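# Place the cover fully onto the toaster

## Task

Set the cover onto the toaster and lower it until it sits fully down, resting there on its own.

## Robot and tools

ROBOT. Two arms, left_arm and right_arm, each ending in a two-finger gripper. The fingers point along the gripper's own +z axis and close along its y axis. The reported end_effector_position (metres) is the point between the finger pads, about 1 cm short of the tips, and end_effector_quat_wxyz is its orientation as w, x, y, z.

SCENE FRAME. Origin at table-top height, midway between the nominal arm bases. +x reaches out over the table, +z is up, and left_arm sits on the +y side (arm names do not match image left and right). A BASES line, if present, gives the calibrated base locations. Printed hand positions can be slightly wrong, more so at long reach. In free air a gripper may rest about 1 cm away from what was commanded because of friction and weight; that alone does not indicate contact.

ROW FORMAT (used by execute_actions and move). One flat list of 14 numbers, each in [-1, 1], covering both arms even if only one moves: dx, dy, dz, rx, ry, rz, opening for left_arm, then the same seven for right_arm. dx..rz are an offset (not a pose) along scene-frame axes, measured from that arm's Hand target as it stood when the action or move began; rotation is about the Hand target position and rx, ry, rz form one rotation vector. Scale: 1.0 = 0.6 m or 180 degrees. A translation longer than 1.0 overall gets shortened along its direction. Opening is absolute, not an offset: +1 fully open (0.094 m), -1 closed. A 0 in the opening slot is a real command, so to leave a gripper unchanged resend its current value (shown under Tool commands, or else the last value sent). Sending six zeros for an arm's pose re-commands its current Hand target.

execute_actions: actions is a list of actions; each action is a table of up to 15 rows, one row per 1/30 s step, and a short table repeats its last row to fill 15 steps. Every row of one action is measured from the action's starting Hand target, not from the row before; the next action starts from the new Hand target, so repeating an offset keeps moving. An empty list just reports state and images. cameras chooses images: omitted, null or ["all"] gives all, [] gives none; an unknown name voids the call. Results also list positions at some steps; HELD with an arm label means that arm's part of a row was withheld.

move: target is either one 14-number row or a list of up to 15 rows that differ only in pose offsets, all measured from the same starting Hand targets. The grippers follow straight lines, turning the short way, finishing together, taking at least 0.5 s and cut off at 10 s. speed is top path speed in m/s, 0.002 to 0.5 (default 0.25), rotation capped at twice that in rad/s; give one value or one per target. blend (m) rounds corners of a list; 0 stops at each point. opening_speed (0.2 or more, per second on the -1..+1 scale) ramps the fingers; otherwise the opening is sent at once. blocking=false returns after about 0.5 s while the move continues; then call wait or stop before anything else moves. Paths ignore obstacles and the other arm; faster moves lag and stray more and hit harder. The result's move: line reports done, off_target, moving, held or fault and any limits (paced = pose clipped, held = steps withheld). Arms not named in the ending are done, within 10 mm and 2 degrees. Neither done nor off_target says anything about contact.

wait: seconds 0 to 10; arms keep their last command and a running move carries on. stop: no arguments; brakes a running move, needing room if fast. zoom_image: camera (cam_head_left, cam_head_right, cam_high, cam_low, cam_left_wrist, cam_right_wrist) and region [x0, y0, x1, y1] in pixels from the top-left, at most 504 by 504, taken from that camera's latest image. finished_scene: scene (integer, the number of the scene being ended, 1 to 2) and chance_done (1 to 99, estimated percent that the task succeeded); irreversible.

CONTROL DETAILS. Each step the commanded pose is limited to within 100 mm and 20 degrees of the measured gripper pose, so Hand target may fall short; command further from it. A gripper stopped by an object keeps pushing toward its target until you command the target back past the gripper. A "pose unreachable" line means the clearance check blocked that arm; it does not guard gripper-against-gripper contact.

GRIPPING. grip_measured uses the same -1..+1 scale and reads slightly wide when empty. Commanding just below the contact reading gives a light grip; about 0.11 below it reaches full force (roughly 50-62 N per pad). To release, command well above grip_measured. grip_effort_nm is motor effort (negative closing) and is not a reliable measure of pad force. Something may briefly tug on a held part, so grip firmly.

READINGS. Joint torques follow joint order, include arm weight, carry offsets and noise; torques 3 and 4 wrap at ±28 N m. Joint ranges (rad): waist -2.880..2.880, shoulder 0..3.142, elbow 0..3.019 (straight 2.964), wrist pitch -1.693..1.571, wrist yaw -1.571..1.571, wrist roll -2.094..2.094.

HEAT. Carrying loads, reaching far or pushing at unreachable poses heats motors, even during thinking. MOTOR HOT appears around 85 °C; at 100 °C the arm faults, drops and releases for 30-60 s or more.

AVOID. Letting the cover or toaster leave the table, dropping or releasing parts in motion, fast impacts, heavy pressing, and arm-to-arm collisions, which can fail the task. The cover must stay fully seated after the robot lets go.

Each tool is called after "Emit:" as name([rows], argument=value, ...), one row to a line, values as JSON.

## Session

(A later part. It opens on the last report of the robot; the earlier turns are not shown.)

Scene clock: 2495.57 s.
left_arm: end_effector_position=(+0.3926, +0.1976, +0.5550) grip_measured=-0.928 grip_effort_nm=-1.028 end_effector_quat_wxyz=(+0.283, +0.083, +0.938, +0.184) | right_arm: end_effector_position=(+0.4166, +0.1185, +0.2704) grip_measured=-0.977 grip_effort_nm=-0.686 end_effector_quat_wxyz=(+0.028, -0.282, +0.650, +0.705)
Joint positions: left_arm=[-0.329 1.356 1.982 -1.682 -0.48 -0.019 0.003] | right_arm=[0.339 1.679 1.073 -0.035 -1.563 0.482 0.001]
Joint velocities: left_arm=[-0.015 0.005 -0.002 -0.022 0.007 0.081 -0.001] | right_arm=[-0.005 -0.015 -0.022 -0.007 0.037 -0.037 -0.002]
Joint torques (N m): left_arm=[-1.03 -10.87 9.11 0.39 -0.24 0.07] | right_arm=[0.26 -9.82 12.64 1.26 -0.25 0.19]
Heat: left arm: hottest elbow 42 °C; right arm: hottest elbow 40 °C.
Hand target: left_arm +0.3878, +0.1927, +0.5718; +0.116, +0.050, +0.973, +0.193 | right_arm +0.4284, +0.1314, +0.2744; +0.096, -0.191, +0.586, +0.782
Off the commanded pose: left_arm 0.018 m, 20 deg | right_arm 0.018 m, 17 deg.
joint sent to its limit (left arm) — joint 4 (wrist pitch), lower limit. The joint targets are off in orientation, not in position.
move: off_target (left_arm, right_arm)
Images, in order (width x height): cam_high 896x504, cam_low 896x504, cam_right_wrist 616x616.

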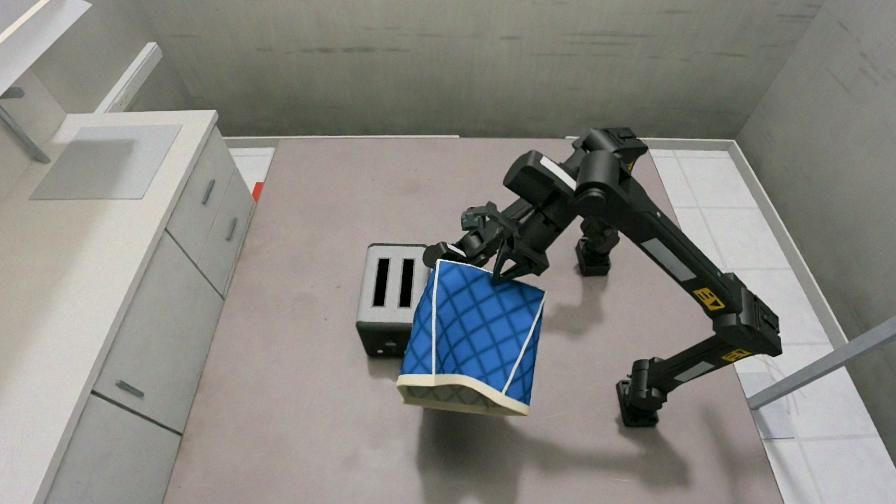

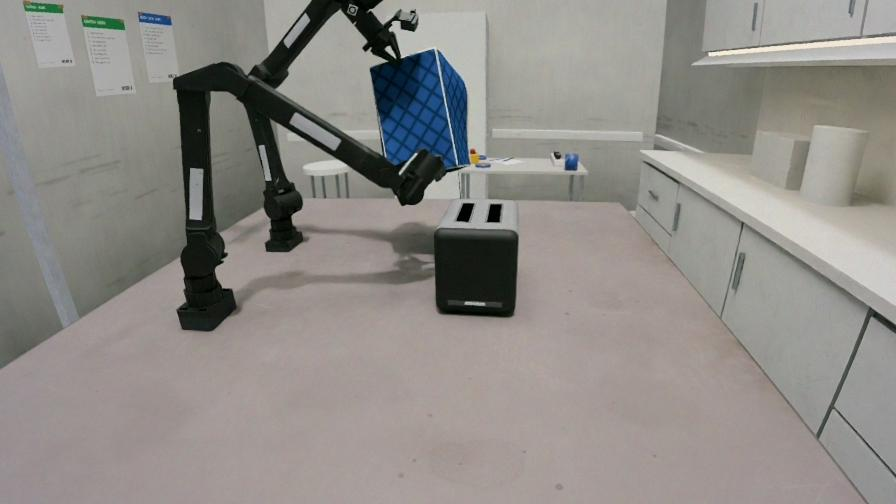

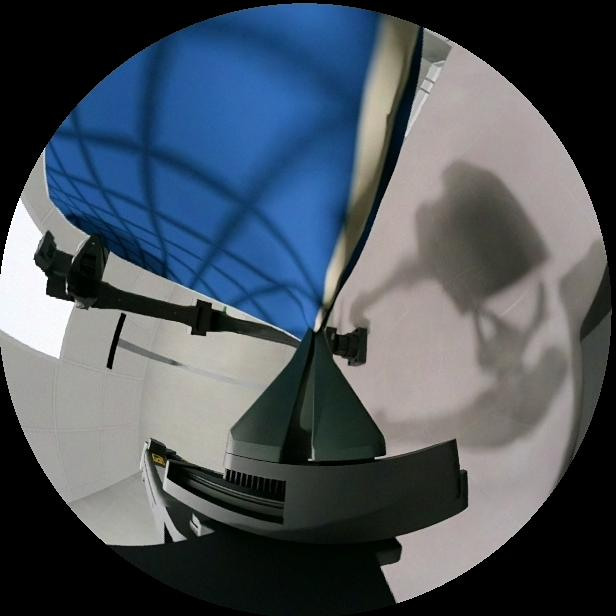

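Emit:
move(target=[0,0,0,0,0,0,-0.98,0,0,0,0,0,0,1], cameras=[])

Emit:
move([
  [0,0,0,0,0,0,-0.98,0.0,-0.07,0,0,0,0,1],
  [0,0,0,0,0,0,-0.98,0.08,-0.05,0,0,0,0,1],
], speed=0.15, cameras=["cam_right_wrist"])

Emit:
move(target=[0,0,0,0,0,0,-0.98,0.0,0.09,0,0,0,0,1], speed=0.1, cameras=["cam_right_wrist"])

Scene clock: 2502.50 s.
left_arm: end_effector_position=(+0.3926, +0.1976, +0.5550) grip_measured=-0.928 grip_effort_nm=-1.023 end_effector_quat_wxyz=(+0.283, +0.083, +0.938, +0.184) | right_arm: end_effector_position=(+0.4167, +0.1185, +0.2702) grip_measured=+0.998 grip_effort_nm=0.100 end_effector_quat_wxyz=(+0.027, -0.281, +0.651, +0.705)
Joint positions: left_arm=[-0.329 1.356 1.982 -1.682 -0.48 -0.019 0.003] | right_arm=[0.339 1.679 1.073 -0.035 -1.563 0.483 0.094]
Joint velocities: left_arm=[-0.015 0.015 0.002 0.002 -0.037 -0.022 0] | right_arm=[-0.015 -0.005 -0.027 0.002 0.051 -0.007 0]
Joint torques (N m): left_arm=[-0.85 -11.28 9.11 0.44 -0.23 0.05] | right_arm=[-0.03 -9.52 12.64 1.29 -0.26 0.18]
Heat: left arm: hottest elbow 42 °C; right arm: hottest elbow 41 °C.
Hand target: left_arm +0.3878, +0.1927, +0.5718; +0.116, +0.050, +0.973, +0.193 | right_arm +0.4284, +0.1313, +0.2744; +0.096, -0.191, +0.586, +0.782
Off the commanded pose: left_arm 0.018 m, 20 deg | right_arm 0.018 m, 17 deg.
joint sent to its limit (left arm) — joint 4 (wrist pitch), lower limit. The joint targets are off in orientation, not in position.
move: off_target (left_arm, right_arm)
No camera images: "cameras" was empty.

Scene clock: 2504.70 s.
left_arm: end_effector_position=(+0.3926, +0.1976, +0.5550) grip_measured=-0.928 grip_effort_nm=-1.028 end_effector_quat_wxyz=(+0.283, +0.083, +0.938, +0.184) | right_arm: end_effector_position=(+0.4558, +0.1009, +0.2687) grip_measured=+0.998 grip_effort_nm=0.095 end_effector_quat_wxyz=(+0.046, -0.262, +0.658, +0.704)
Joint positions: left_arm=[-0.329 1.356 1.982 -1.682 -0.48 -0.019 0.003] | right_arm=[0.281 1.729 1.134 -0.035 -1.565 0.496 0.094]
Joint velocities: left_arm=[-0.015 -0.015 -0.002 0.007 -0.037 0.007 -0.001] | right_arm=[-0.005 0.005 -0.007 0.002 0.022 0.037 0]
Joint torques (N m): left_arm=[-0.91 -10.75 9.02 0.51 -0.26 0.04] | right_arm=[-1.96 -10.29 13.07 1.07 -0.56 0.19]
Heat: left arm: hottest elbow 42 °C; right arm: hottest elbow 41 °C.
Hand target: left_arm +0.3878, +0.1927, +0.5718; +0.116, +0.050, +0.973, +0.193 | right_arm +0.4764, +0.1015, +0.2738; +0.096, -0.191, +0.587, +0.781
Off the commanded pose: left_arm 0.018 m, 20 deg | right_arm 0.021 m, 16 deg.
joint sent to its limit (left arm) — joint 4 (wrist pitch), lower limit. The joint targets are off in orientation, not in position.
joint sent to its limit (right arm) — joint 5 (wrist yaw), lower limit. The joint targets are off in orientation, not in position.
move: off_target (left_arm, right_arm)
Images, in order (width x height): cam_right_wrist 616x616.

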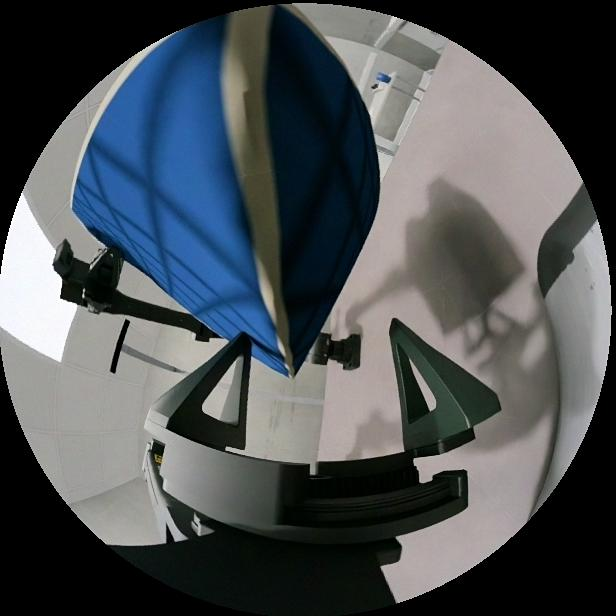

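Scene clock: 2509.70 s.
left_arm: end_effector_position=(+0.3926, +0.1976, +0.5550) grip_measured=-0.928 grip_effort_nm=-1.038 end_effector_quat_wxyz=(+0.283, +0.083, +0.938, +0.184) | right_arm: end_effector_position=(+0.4731, +0.1451, +0.2826) grip_measured=+0.998 grip_effort_nm=0.090 end_effector_quat_wxyz=(+0.113, -0.186, +0.603, +0.768)
Joint positions: left_arm=[-0.329 1.356 1.982 -1.682 -0.48 -0.019 0.003] | right_arm=[0.361 1.952 1.087 1.575 -1.253 1.81 0.094]
Joint velocities: left_arm=[-0.015 0.005 0.002 -0.007 -0.007 -0.007 0] | right_arm=[-0.005 -0.005 -0.012 -0.002 -0.066 0.037 0.001]
Joint torques (N m): left_arm=[-1.38 -10.99 9.16 0.55 -0.24 0.04] | right_arm=[0.32 -11.34 8.17 1.24 0.62 0.18]
Heat: left arm: hottest elbow 42 °C; right arm: hottest elbow 41 °C.
Hand target: left_arm +0.3878, +0.1927, +0.5718; +0.116, +0.050, +0.973, +0.193 | right_arm +0.4744, +0.1546, +0.2745; +0.095, -0.190, +0.585, +0.783
Off the commanded pose: left_arm 0.018 m, 20 deg | right_arm 0.014 m, 3 deg.
joint sent to its limit (left arm) — joint 4 (wrist pitch), lower limit. The joint targets are off in orientation, not in position.
joint sent to its limit (right arm) — joint 4 (wrist pitch), upper limit. The joint targets still meet the commanded pose.
move: off_target (left_arm, right_arm)
Images, in order (width x height): cam_right_wrist 616x616.

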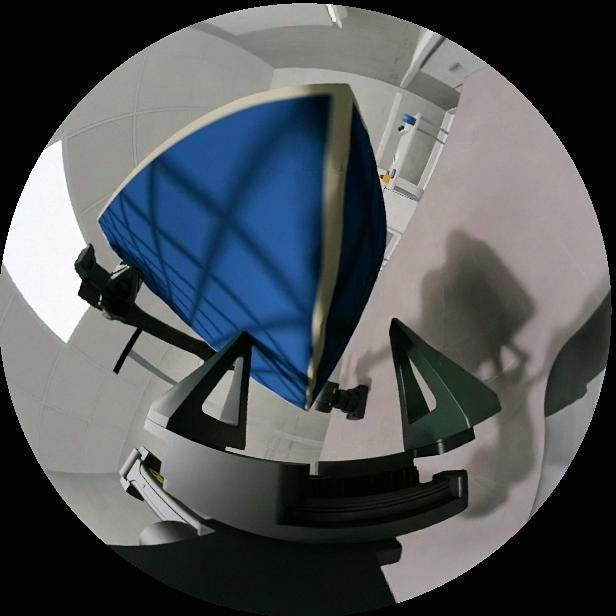

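Excellent: near end at 405. Close.

Emit:
move(target=[0,0,0,0,0,0,-0.98,0,0.012,0,0,0,0,-0.98], opening_speed=1.5, cameras=["cam_right_wrist","cam_low","cam_high"])

Scene clock: 2514.83 s.
left_arm: end_effector_position=(+0.3919, +0.1973, +0.5544) grip_measured=-0.928 grip_effort_nm=-1.028 end_effector_quat_wxyz=(+0.281, +0.083, +0.938, +0.183) | right_arm: end_effector_position=(+0.4700, +0.1518, +0.2822) grip_measured=-0.962 grip_effort_nm=-0.994 end_effector_quat_wxyz=(+0.110, -0.183, +0.599, +0.771)
Joint positions: left_arm=[-0.329 1.356 1.982 -1.686 -0.477 -0.019 0.003] | right_arm=[0.376 1.957 1.087 1.581 -1.236 1.815 0.002]
Joint velocities: left_arm=[0.005 -0.024 -0.002 -0.007 -0.066 0.037 0] | right_arm=[0.005 0.015 -0.002 -0.007 0.081 0.007 -0.002]
Joint torques (N m): left_arm=[-1.38 -10.7 9.13 0.64 -0.34 0.06] | right_arm=[0.03 -11.05 9.18 1.01 0.4 0.16]
Heat: left arm: hottest elbow 42 °C; right arm: hottest elbow 40 °C.
Hand target: left_arm +0.3878, +0.1927, +0.5718; +0.116, +0.050, +0.973, +0.193 | right_arm +0.4744, +0.1616, +0.2745; +0.095, -0.190, +0.584, +0.783
Off the commanded pose: left_arm 0.018 m, 20 deg | right_arm 0.013 m, 3 deg.
joint sent to its limit (left arm) — joint 4 (wrist pitch), lower limit. The joint targets are off in orientation, not in position.
joint sent to its limit (right arm) — joint 4 (wrist pitch), upper limit. The joint targets still meet the commanded pose.
move: off_target (left_arm, right_arm)
Images, in order (width x height): cam_high 896x504, cam_low 896x504, cam_right_wrist 616x616.

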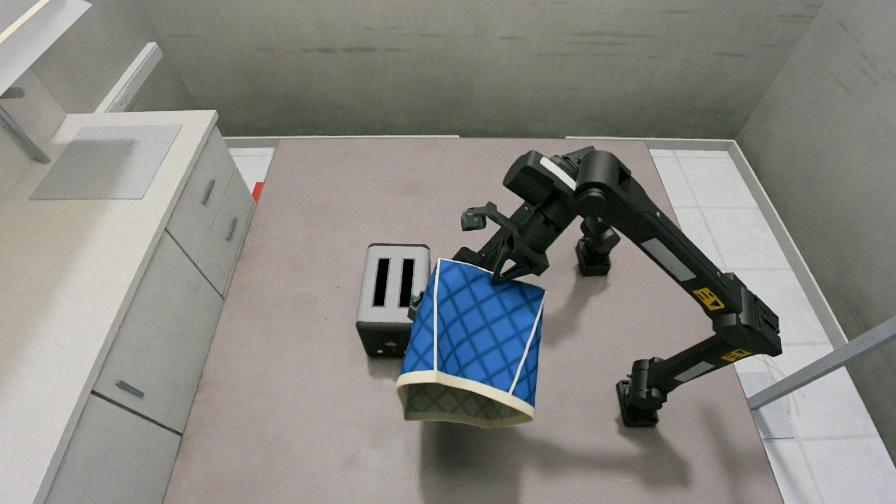

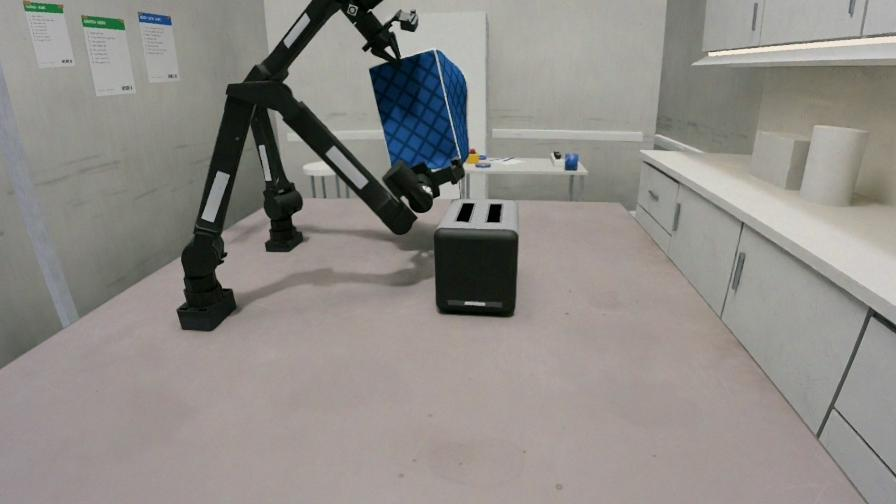

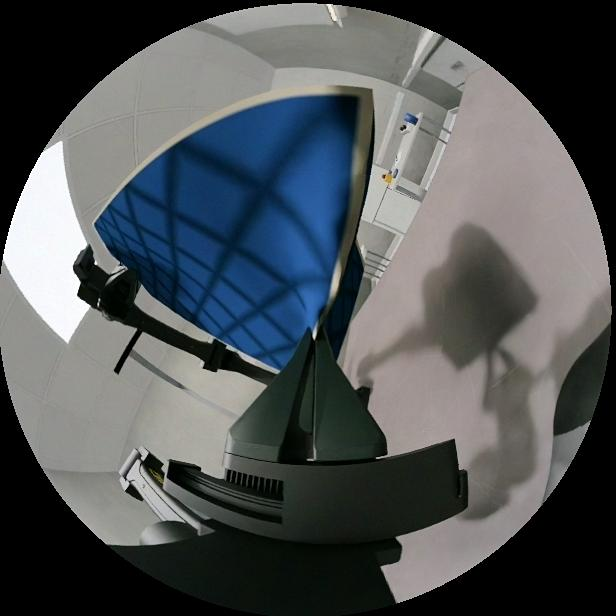

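Emit:
move([
  [0,0,0,0,0,0,-0.98,-0.02,-0.2,0.02,0,0,0,-0.98],
  [0.03,0.0,-0.1,0,0,0,-0.98,-0.02,-0.37,0.15,0,0,0,-0.98],
  [0.06,0,-0.16,0,0,0,-0.98,-0.02,-0.43,0.3,0,0,0,-0.98],
], speed=0.15, blend=0.03)

Scene clock: 2522.73 s.
left_arm: end_effector_position=(+0.4197, +0.1930, +0.4794) grip_measured=-0.928 grip_effort_nm=-1.033 end_effector_quat_wxyz=(+0.203, +0.068, +0.959, +0.186) | right_arm: end_effector_position=(+0.4580, -0.0877, +0.4244) grip_measured=-0.966 grip_effort_nm=-1.033 end_effector_quat_wxyz=(+0.154, -0.097, +0.698, +0.693)
Joint positions: left_arm=[-0.31 1.435 1.886 -1.686 -0.454 -0.085 0.003] | right_arm=[-0.111 1.468 0.975 1.356 -1.561 2.077 0.002]
Joint velocities: left_arm=[-0.005 -0.005 -0.007 0.012 -0.007 -0.037 0.001] | right_arm=[0.005 -0.034 0.017 -0.002 -0.037 0.095 0]
Joint torques (N m): left_arm=[0.62 -11.28 7.31 0.36 0.05 -0.02] | right_arm=[-1.85 -10.05 13.81 0.42 0.81 0.25]
Heat: left arm: hottest elbow 42 °C; right arm: hottest elbow 40 °C.
Hand target: left_arm +0.4234, +0.1945, +0.4760; +0.116, +0.048, +0.973, +0.193 | right_arm +0.4643, -0.0929, +0.4559; +0.096, -0.190, +0.592, +0.778
Off the commanded pose: left_arm 0.005 m, 10 deg | right_arm 0.032 m, 21 deg; orientation clipped.
joint sent to its limit (left arm) — joint 4 (wrist pitch), lower limit. The joint targets are off in orientation, not in position.
joint sent to its limit (right arm) — joint 6 (wrist roll), upper limit. The joint targets are off in position and orientation.
move: off_target (left_arm, right_arm); limits=paced

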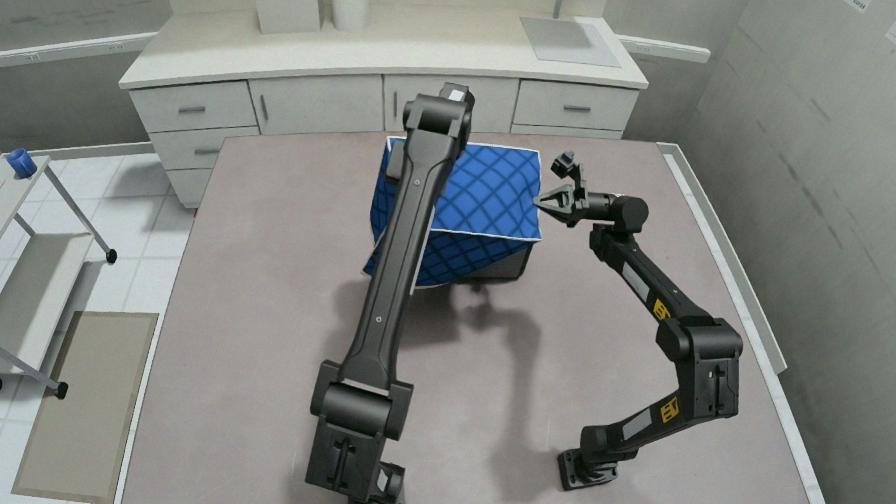

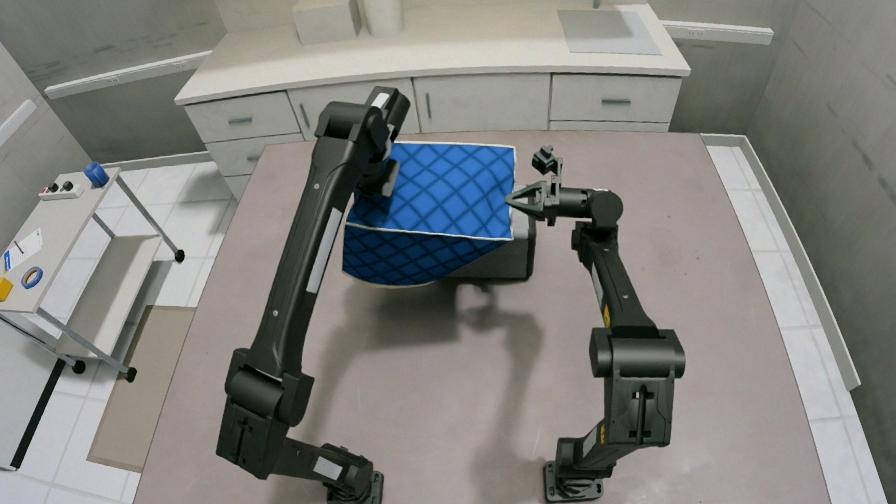

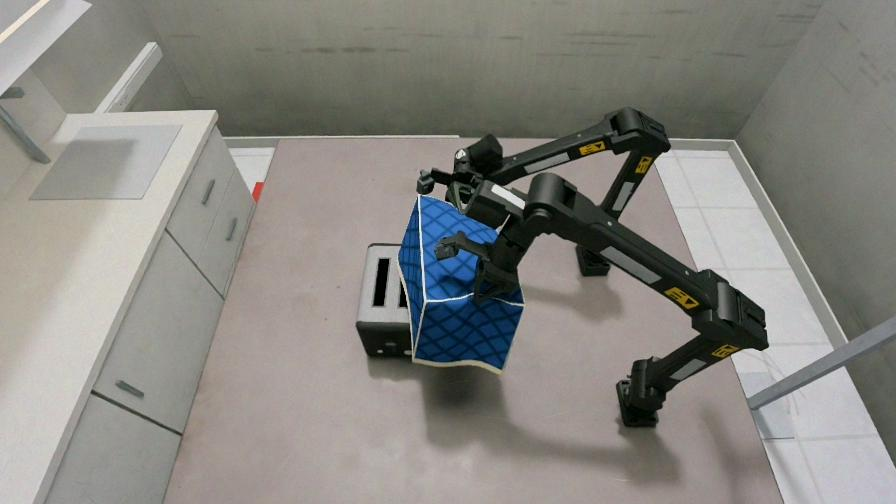

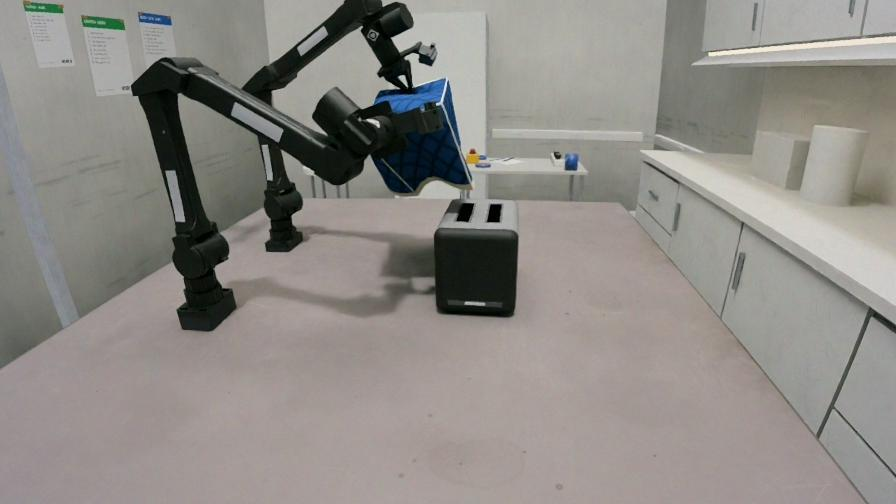

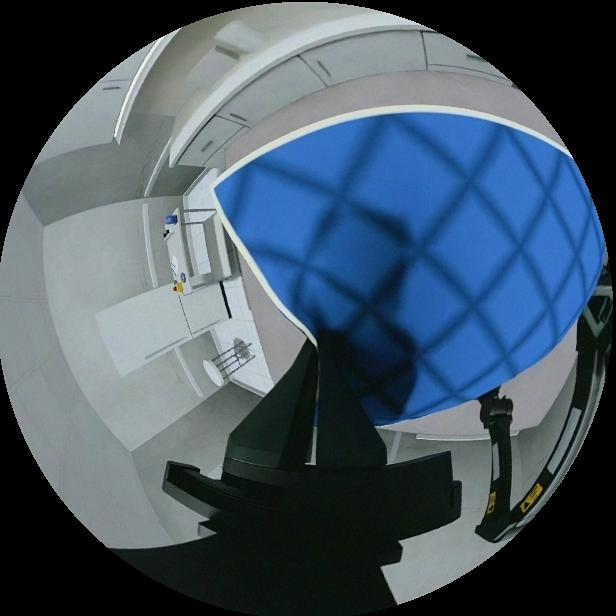

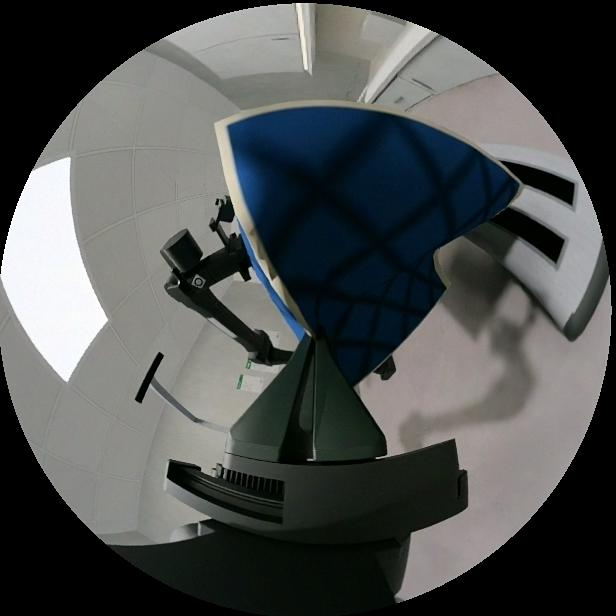

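Emit:
move([
  [0.03,-0.01,0.0,0,0,0,-0.98,0.03,-0.01,0.04,-0.18,0.1,0,-0.98],
  [0.2,-0.03,-0.03,0,0,0,-0.98,0.13,-0.05,0.0,-0.18,0.1,0,-0.98],
], speed=0.12, blend=0.02)

Scene clock: 2534.40 s.
left_arm: end_effector_position=(+0.5369, +0.1737, +0.4462) grip_measured=-0.928 grip_effort_nm=-1.028 end_effector_quat_wxyz=(+0.189, +0.067, +0.961, +0.191) | right_arm: end_effector_position=(+0.5281, -0.1157, +0.4393) grip_measured=-0.966 grip_effort_nm=-1.033 end_effector_quat_wxyz=(+0.046, +0.040, +0.705, +0.706)
Joint positions: left_arm=[-0.28 1.757 2.19 -1.686 -0.449 -0.063 0.003] | right_arm=[-0.156 1.548 1.169 0.895 -1.567 2.078 0.002]
Joint velocities: left_arm=[-0.015 -0.005 -0.007 0.002 0.007 0.066 -0.001] | right_arm=[-0.005 -0.005 -0.002 -0.007 -0.022 -0.051 0]
Joint torques (N m): left_arm=[0.5 -17.08 10.14 0.35 -0.06 0.18] | right_arm=[-1.79 -9.11 14.75 0.83 0.32 -0.04]
Heat: left arm: hottest elbow 42 °C; right arm: hottest elbow 40 °C.
Hand target: left_arm +0.5437, +0.1761, +0.4587; +0.116, +0.048, +0.973, +0.193 | right_arm +0.5428, -0.1227, +0.4549; -0.036, -0.065, +0.780, +0.622
Off the commanded pose: left_arm 0.014 m, 9 deg | right_arm 0.023 m, 24 deg; orientation clipped.
joint sent to its limit (left arm) — joint 4 (wrist pitch), lower limit. The joint targets are off in orientation, not in position.
joint sent to its limit (right arm) — joint 5 (wrist yaw), lower limit. The joint targets are off in orientation, not in position.
move: off_target (left_arm, right_arm); limits=paced

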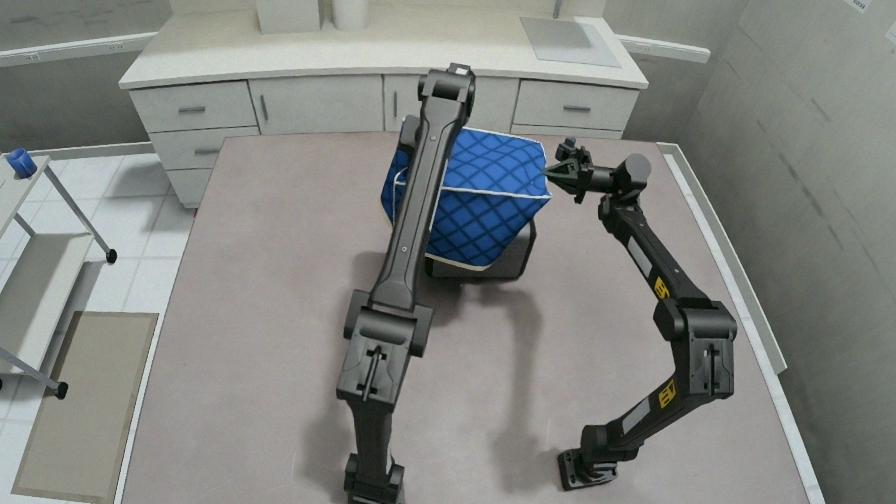

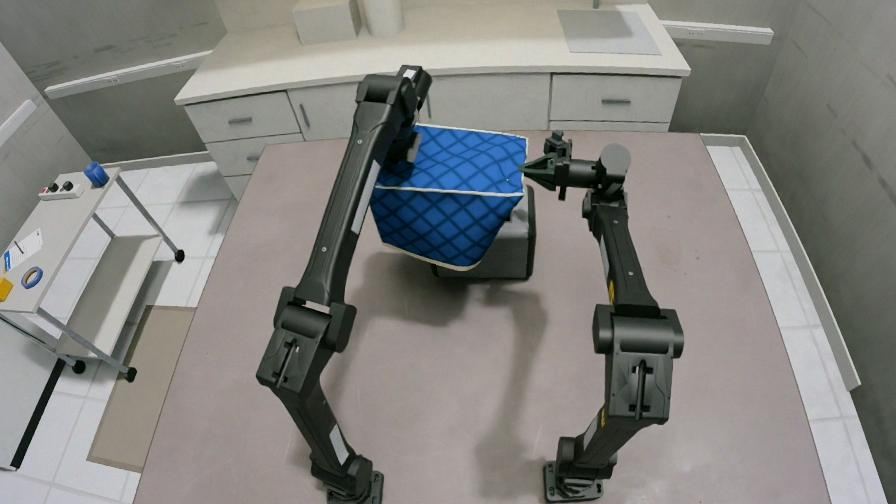

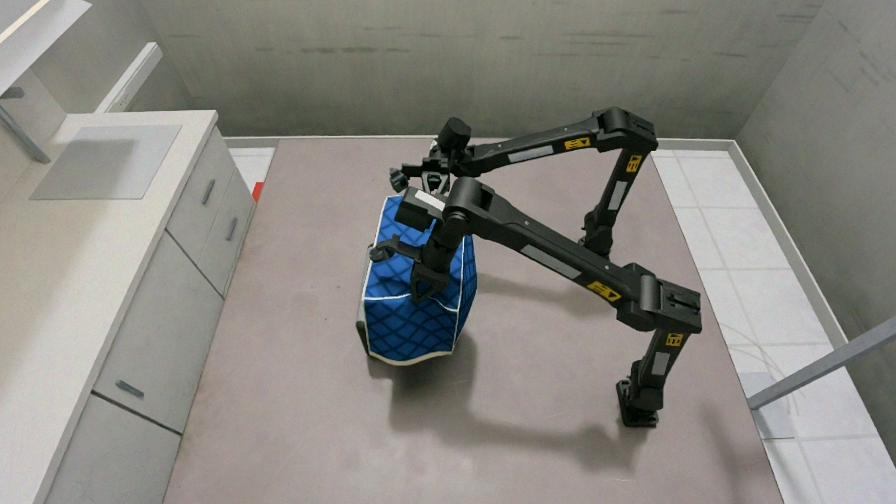

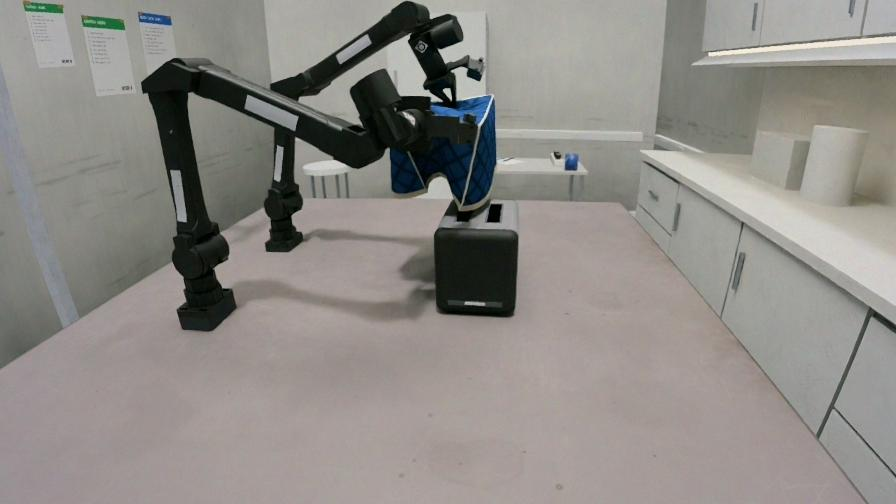

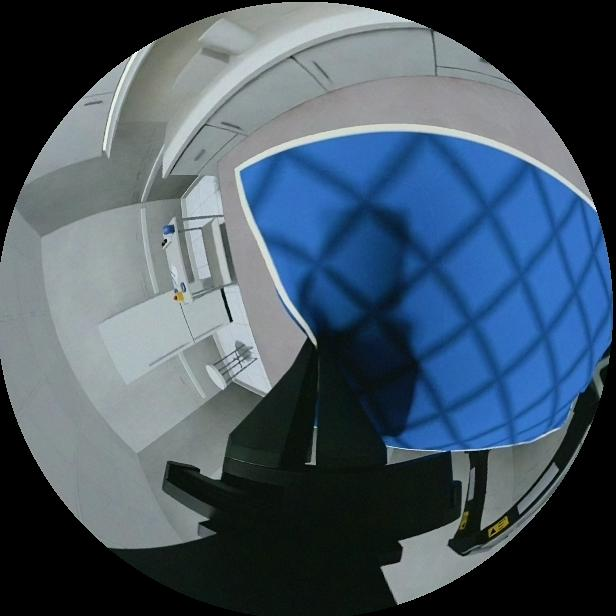

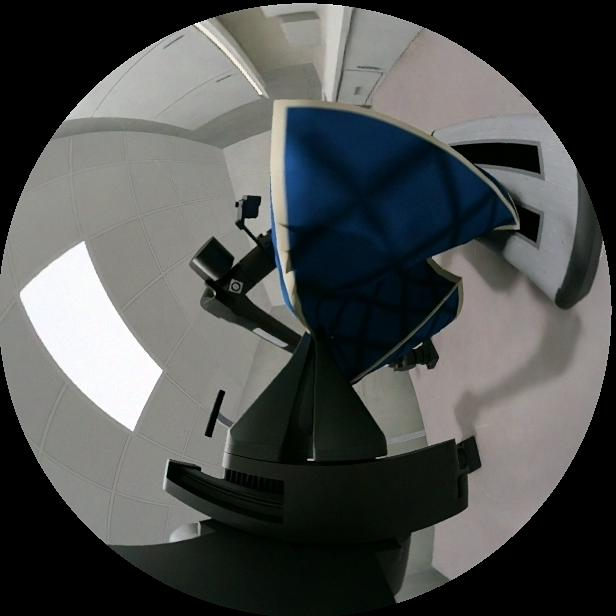

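Emit:
move([
  [0.03,0.005,-0.03,0,0,0,-0.98,0.03,-0.035,0.0,0,0,0,-0.98],
  [0.03,0.005,-0.1,0,0,0,-0.98,0.03,-0.035,-0.085,0,0,0,-0.98],
  [0.09,0.005,-0.14,0,0,0,-0.98,0.09,-0.035,-0.13,0,0,0,-0.98],
], speed=0.1, blend=0.02)

Emit:
zoom_image(camera="cam_low", region=[330, 60, 600, 330])

Emit:
zoom_image(camera="cam_high", region=[300, 150, 520, 400])

Scene clock: 2547.83 s.
left_arm: end_effector_position=(+0.5888, +0.1671, +0.3648) grip_measured=-0.928 grip_effort_nm=-1.028 end_effector_quat_wxyz=(+0.130, +0.068, +0.970, +0.192) | right_arm: end_effector_position=(+0.5796, -0.1342, +0.3712) grip_measured=-0.966 grip_effort_nm=-1.043 end_effector_quat_wxyz=(+0.057, +0.046, +0.705, +0.705)
Joint positions: left_arm=[-0.262 1.939 2.252 -1.686 -0.428 -0.075 0.003] | right_arm=[-0.178 1.732 1.221 0.947 -1.567 1.991 0.002]
Joint velocities: left_arm=[0.005 -0.005 0.002 -0.002 -0.007 -0.022 0] | right_arm=[0.005 -0.005 -0.022 -0.007 -0.022 0.022 0]
Joint torques (N m): left_arm=[1.55 -20.19 10.06 0.23 -0.28 0.01] | right_arm=[-1.9 -10.58 13.44 1.02 0.27 -0.13]
Heat: left arm: hottest elbow 43 °C; right arm: hottest elbow 43 °C.
Hand target: left_arm +0.5977, +0.1805, +0.3751; +0.116, +0.047, +0.973, +0.194 | right_arm +0.5961, -0.1437, +0.3761; -0.031, -0.060, +0.777, +0.626
Off the commanded pose: left_arm 0.018 m, 3 deg | right_arm 0.021 m, 21 deg; orientation clipped.
joint sent to its limit (left arm) — joint 4 (wrist pitch), lower limit. The joint targets are off in orientation, not in position.
joint sent to its limit (right arm) — joint 5 (wrist yaw), lower limit. The joint targets are off in orientation, not in position.
move: off_target (left_arm, right_arm); limits=paced

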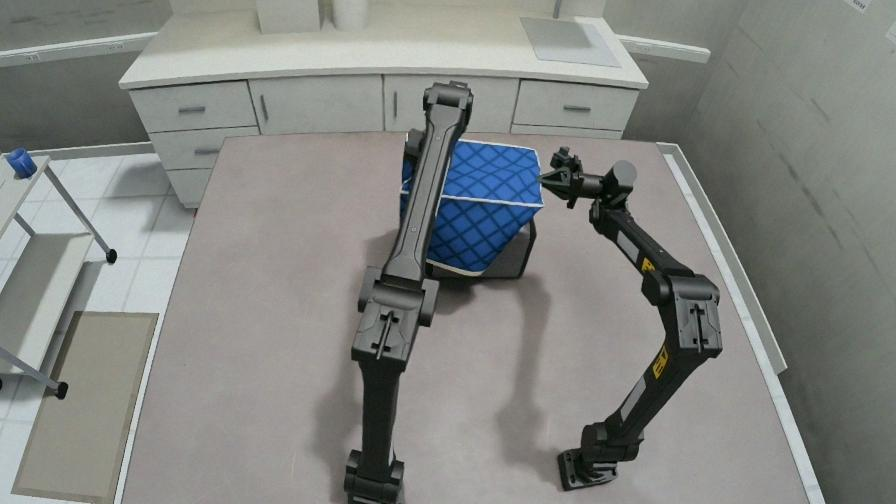

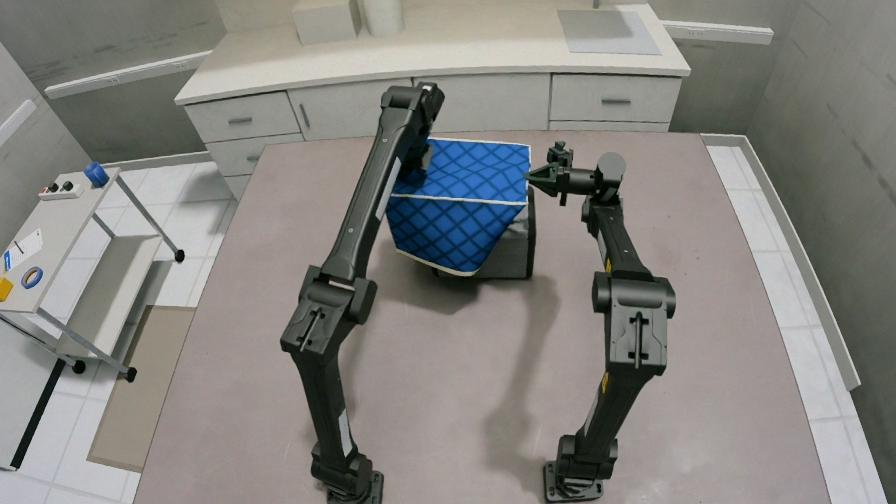

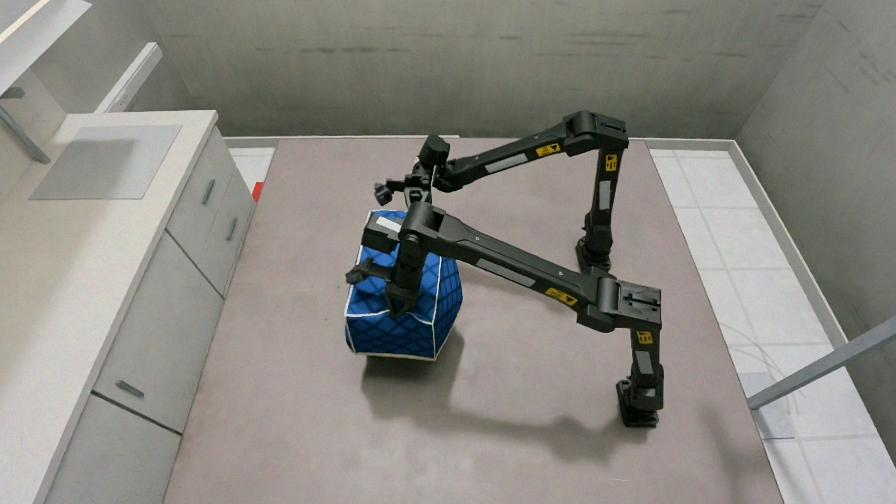

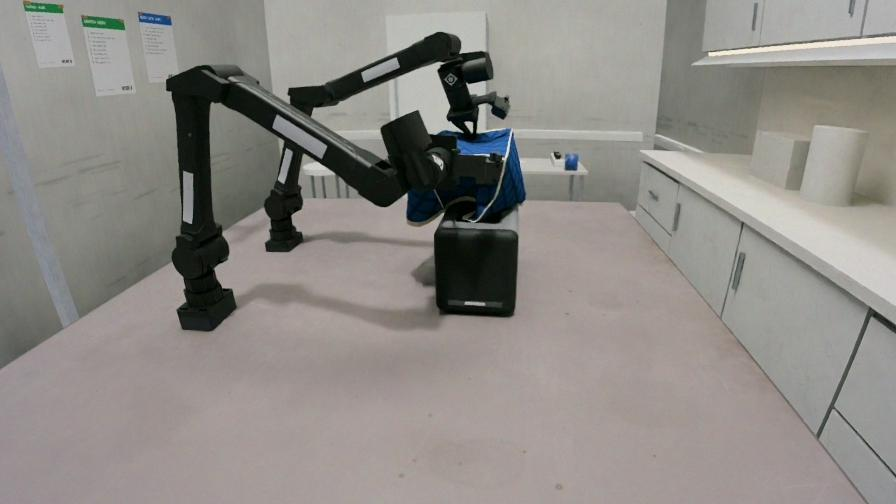

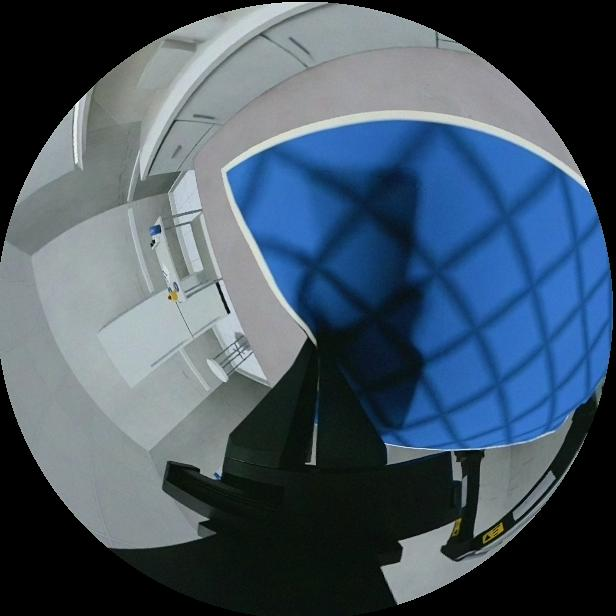

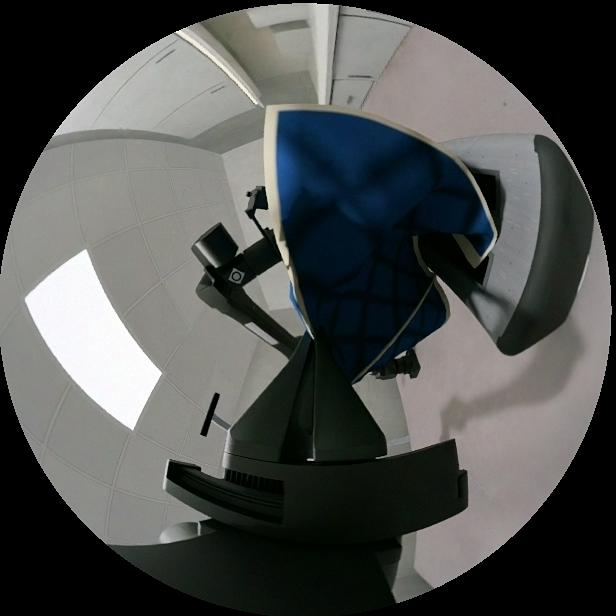

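Scaled by 1.867.

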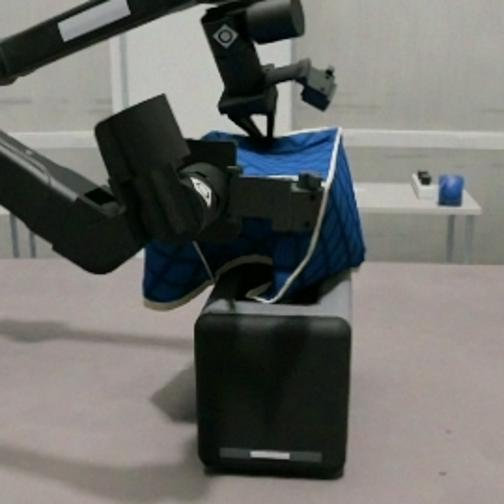

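Scaled by 2.016.

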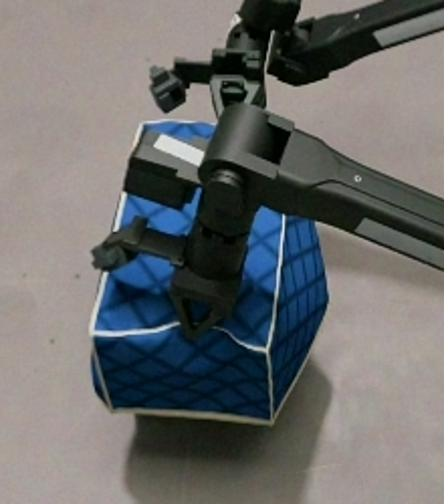

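Emit:
move([
  [-0.03,0,0.16,0,0,0,-0.98,-0.04,-0.03,0.16,0,0,0,-0.98],
  [-0.03,-0.03,0.16,0,0,0,-0.98,-0.04,-0.07,0.14,-0.12,-0.1,0,-0.98],
], speed=0.12, cameras=[])

Emit:
move(target=[0,0,0,0,0,0,-0.98,0,0,0,-0.11,0,0,-0.98], speed=0.12, cameras=["cam_low","cam_high","cam_right_wrist"])

Scene clock: 2559.60 s.
left_arm: end_effector_position=(+0.5833, +0.1493, +0.4349) grip_measured=-0.928 grip_effort_nm=-1.028 end_effector_quat_wxyz=(+0.200, +0.087, +0.959, +0.181) | right_arm: end_effector_position=(+0.5650, -0.1563, +0.4418) grip_measured=-0.967 grip_effort_nm=-1.038 end_effector_quat_wxyz=(+0.153, -0.021, +0.706, +0.691)
Joint positions: left_arm=[-0.292 1.896 2.359 -1.686 -0.43 -0.03 0.003] | right_arm=[-0.223 1.64 1.268 0.998 -1.567 1.949 0.002]
Joint velocities: left_arm=[0.005 -0.015 0.002 0.007 -0.037 0.007 0] | right_arm=[0.005 -0.015 0.017 0.007 0.022 -0.007 0]
Joint torques (N m): left_arm=[1.03 -22.53 10 0.42 -1.01 -0.02] | right_arm=[-5.01 -11.93 13 1.16 0.4 -0.18]
Heat: left arm: hottest elbow 44 °C; right arm: hottest elbow 42 °C.
Hand target: left_arm +0.5799, +0.1610, +0.4707; +0.116, +0.049, +0.973, +0.193 | right_arm +0.5729, -0.1854, +0.4603; +0.115, -0.089, +0.807, +0.573
Off the commanded pose: left_arm 0.039 m, 11 deg | right_arm 0.035 m, 38 deg; orientation clipped.
joint sent to its limit (left arm) — joint 4 (wrist pitch), lower limit. The joint targets are off in orientation, not in position.
joint sent to its limit (right arm) — joint 5 (wrist yaw), lower limit. The joint targets are off in orientation, not in position.
move: off_target (left_arm, right_arm); limits=paced
No camera images: "cameras" was empty.

Scene clock: 2562.70 s.
left_arm: end_effector_position=(+0.5833, +0.1491, +0.4349) grip_measured=-0.928 grip_effort_nm=-1.033 end_effector_quat_wxyz=(+0.200, +0.086, +0.959, +0.180) | right_arm: end_effector_position=(+0.5643, -0.1561, +0.4427) grip_measured=-0.967 grip_effort_nm=-1.038 end_effector_quat_wxyz=(+0.162, -0.030, +0.706, +0.689)
Joint positions: left_arm=[-0.293 1.896 2.359 -1.686 -0.43 -0.032 0.003] | right_arm=[-0.223 1.64 1.268 1.013 -1.567 1.939 0.002]
Joint velocities: left_arm=[0.005 -0.005 -0.012 -0.007 -0.037 0.022 0.001] | right_arm=[-0.005 -0.005 -0.022 -0.017 -0.051 -0.022 0]
Joint torques (N m): left_arm=[0.44 -22.77 10.06 0.39 -1.04 -0.01] | right_arm=[-5.01 -11.99 12.96 0.81 0.39 -0.05]
Heat: left arm: hottest elbow 44 °C; right arm: hottest elbow 42 °C.
Hand target: left_arm +0.5799, +0.1608, +0.4707; +0.116, +0.049, +0.973, +0.193 | right_arm +0.5729, -0.1854, +0.4603; +0.131, -0.071, +0.814, +0.562
Off the commanded pose: left_arm 0.038 m, 11 deg | right_arm 0.035 m, 39 deg; orientation clipped.
joint sent to its limit (left arm) — joint 4 (wrist pitch), lower limit. The joint targets are off in orientation, not in position.
joint sent to its limit (right arm) — joint 5 (wrist yaw), lower limit. The joint targets are off in orientation, not in position.
move: off_target (left_arm, right_arm); limits=paced
Images, in order (width x height): cam_high 896x504, cam_low 896x504, cam_right_wrist 616x616.

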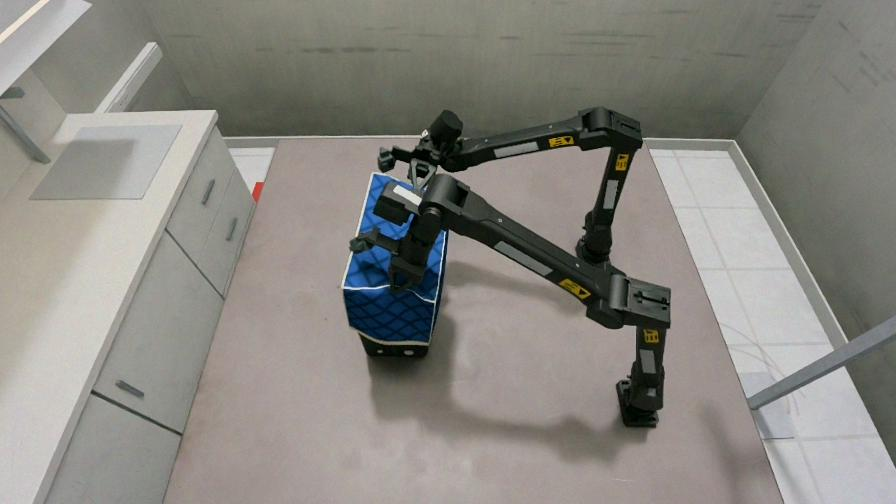

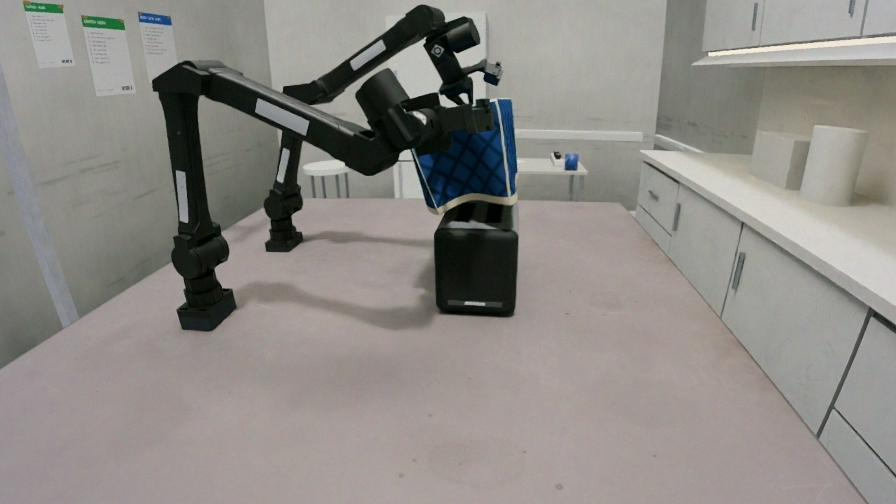

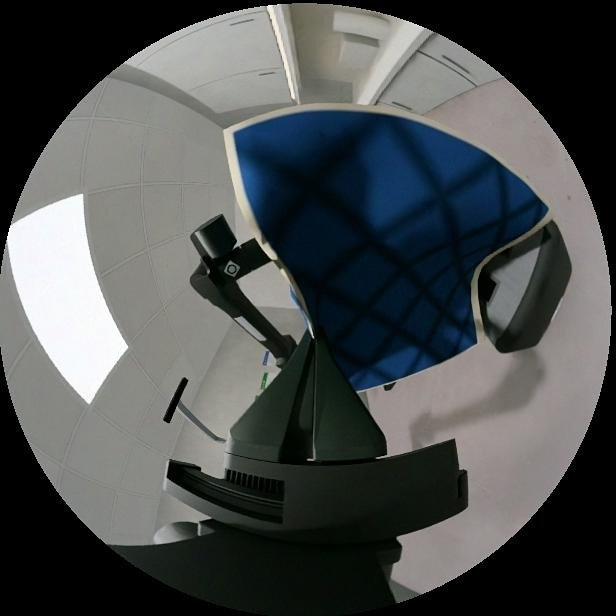

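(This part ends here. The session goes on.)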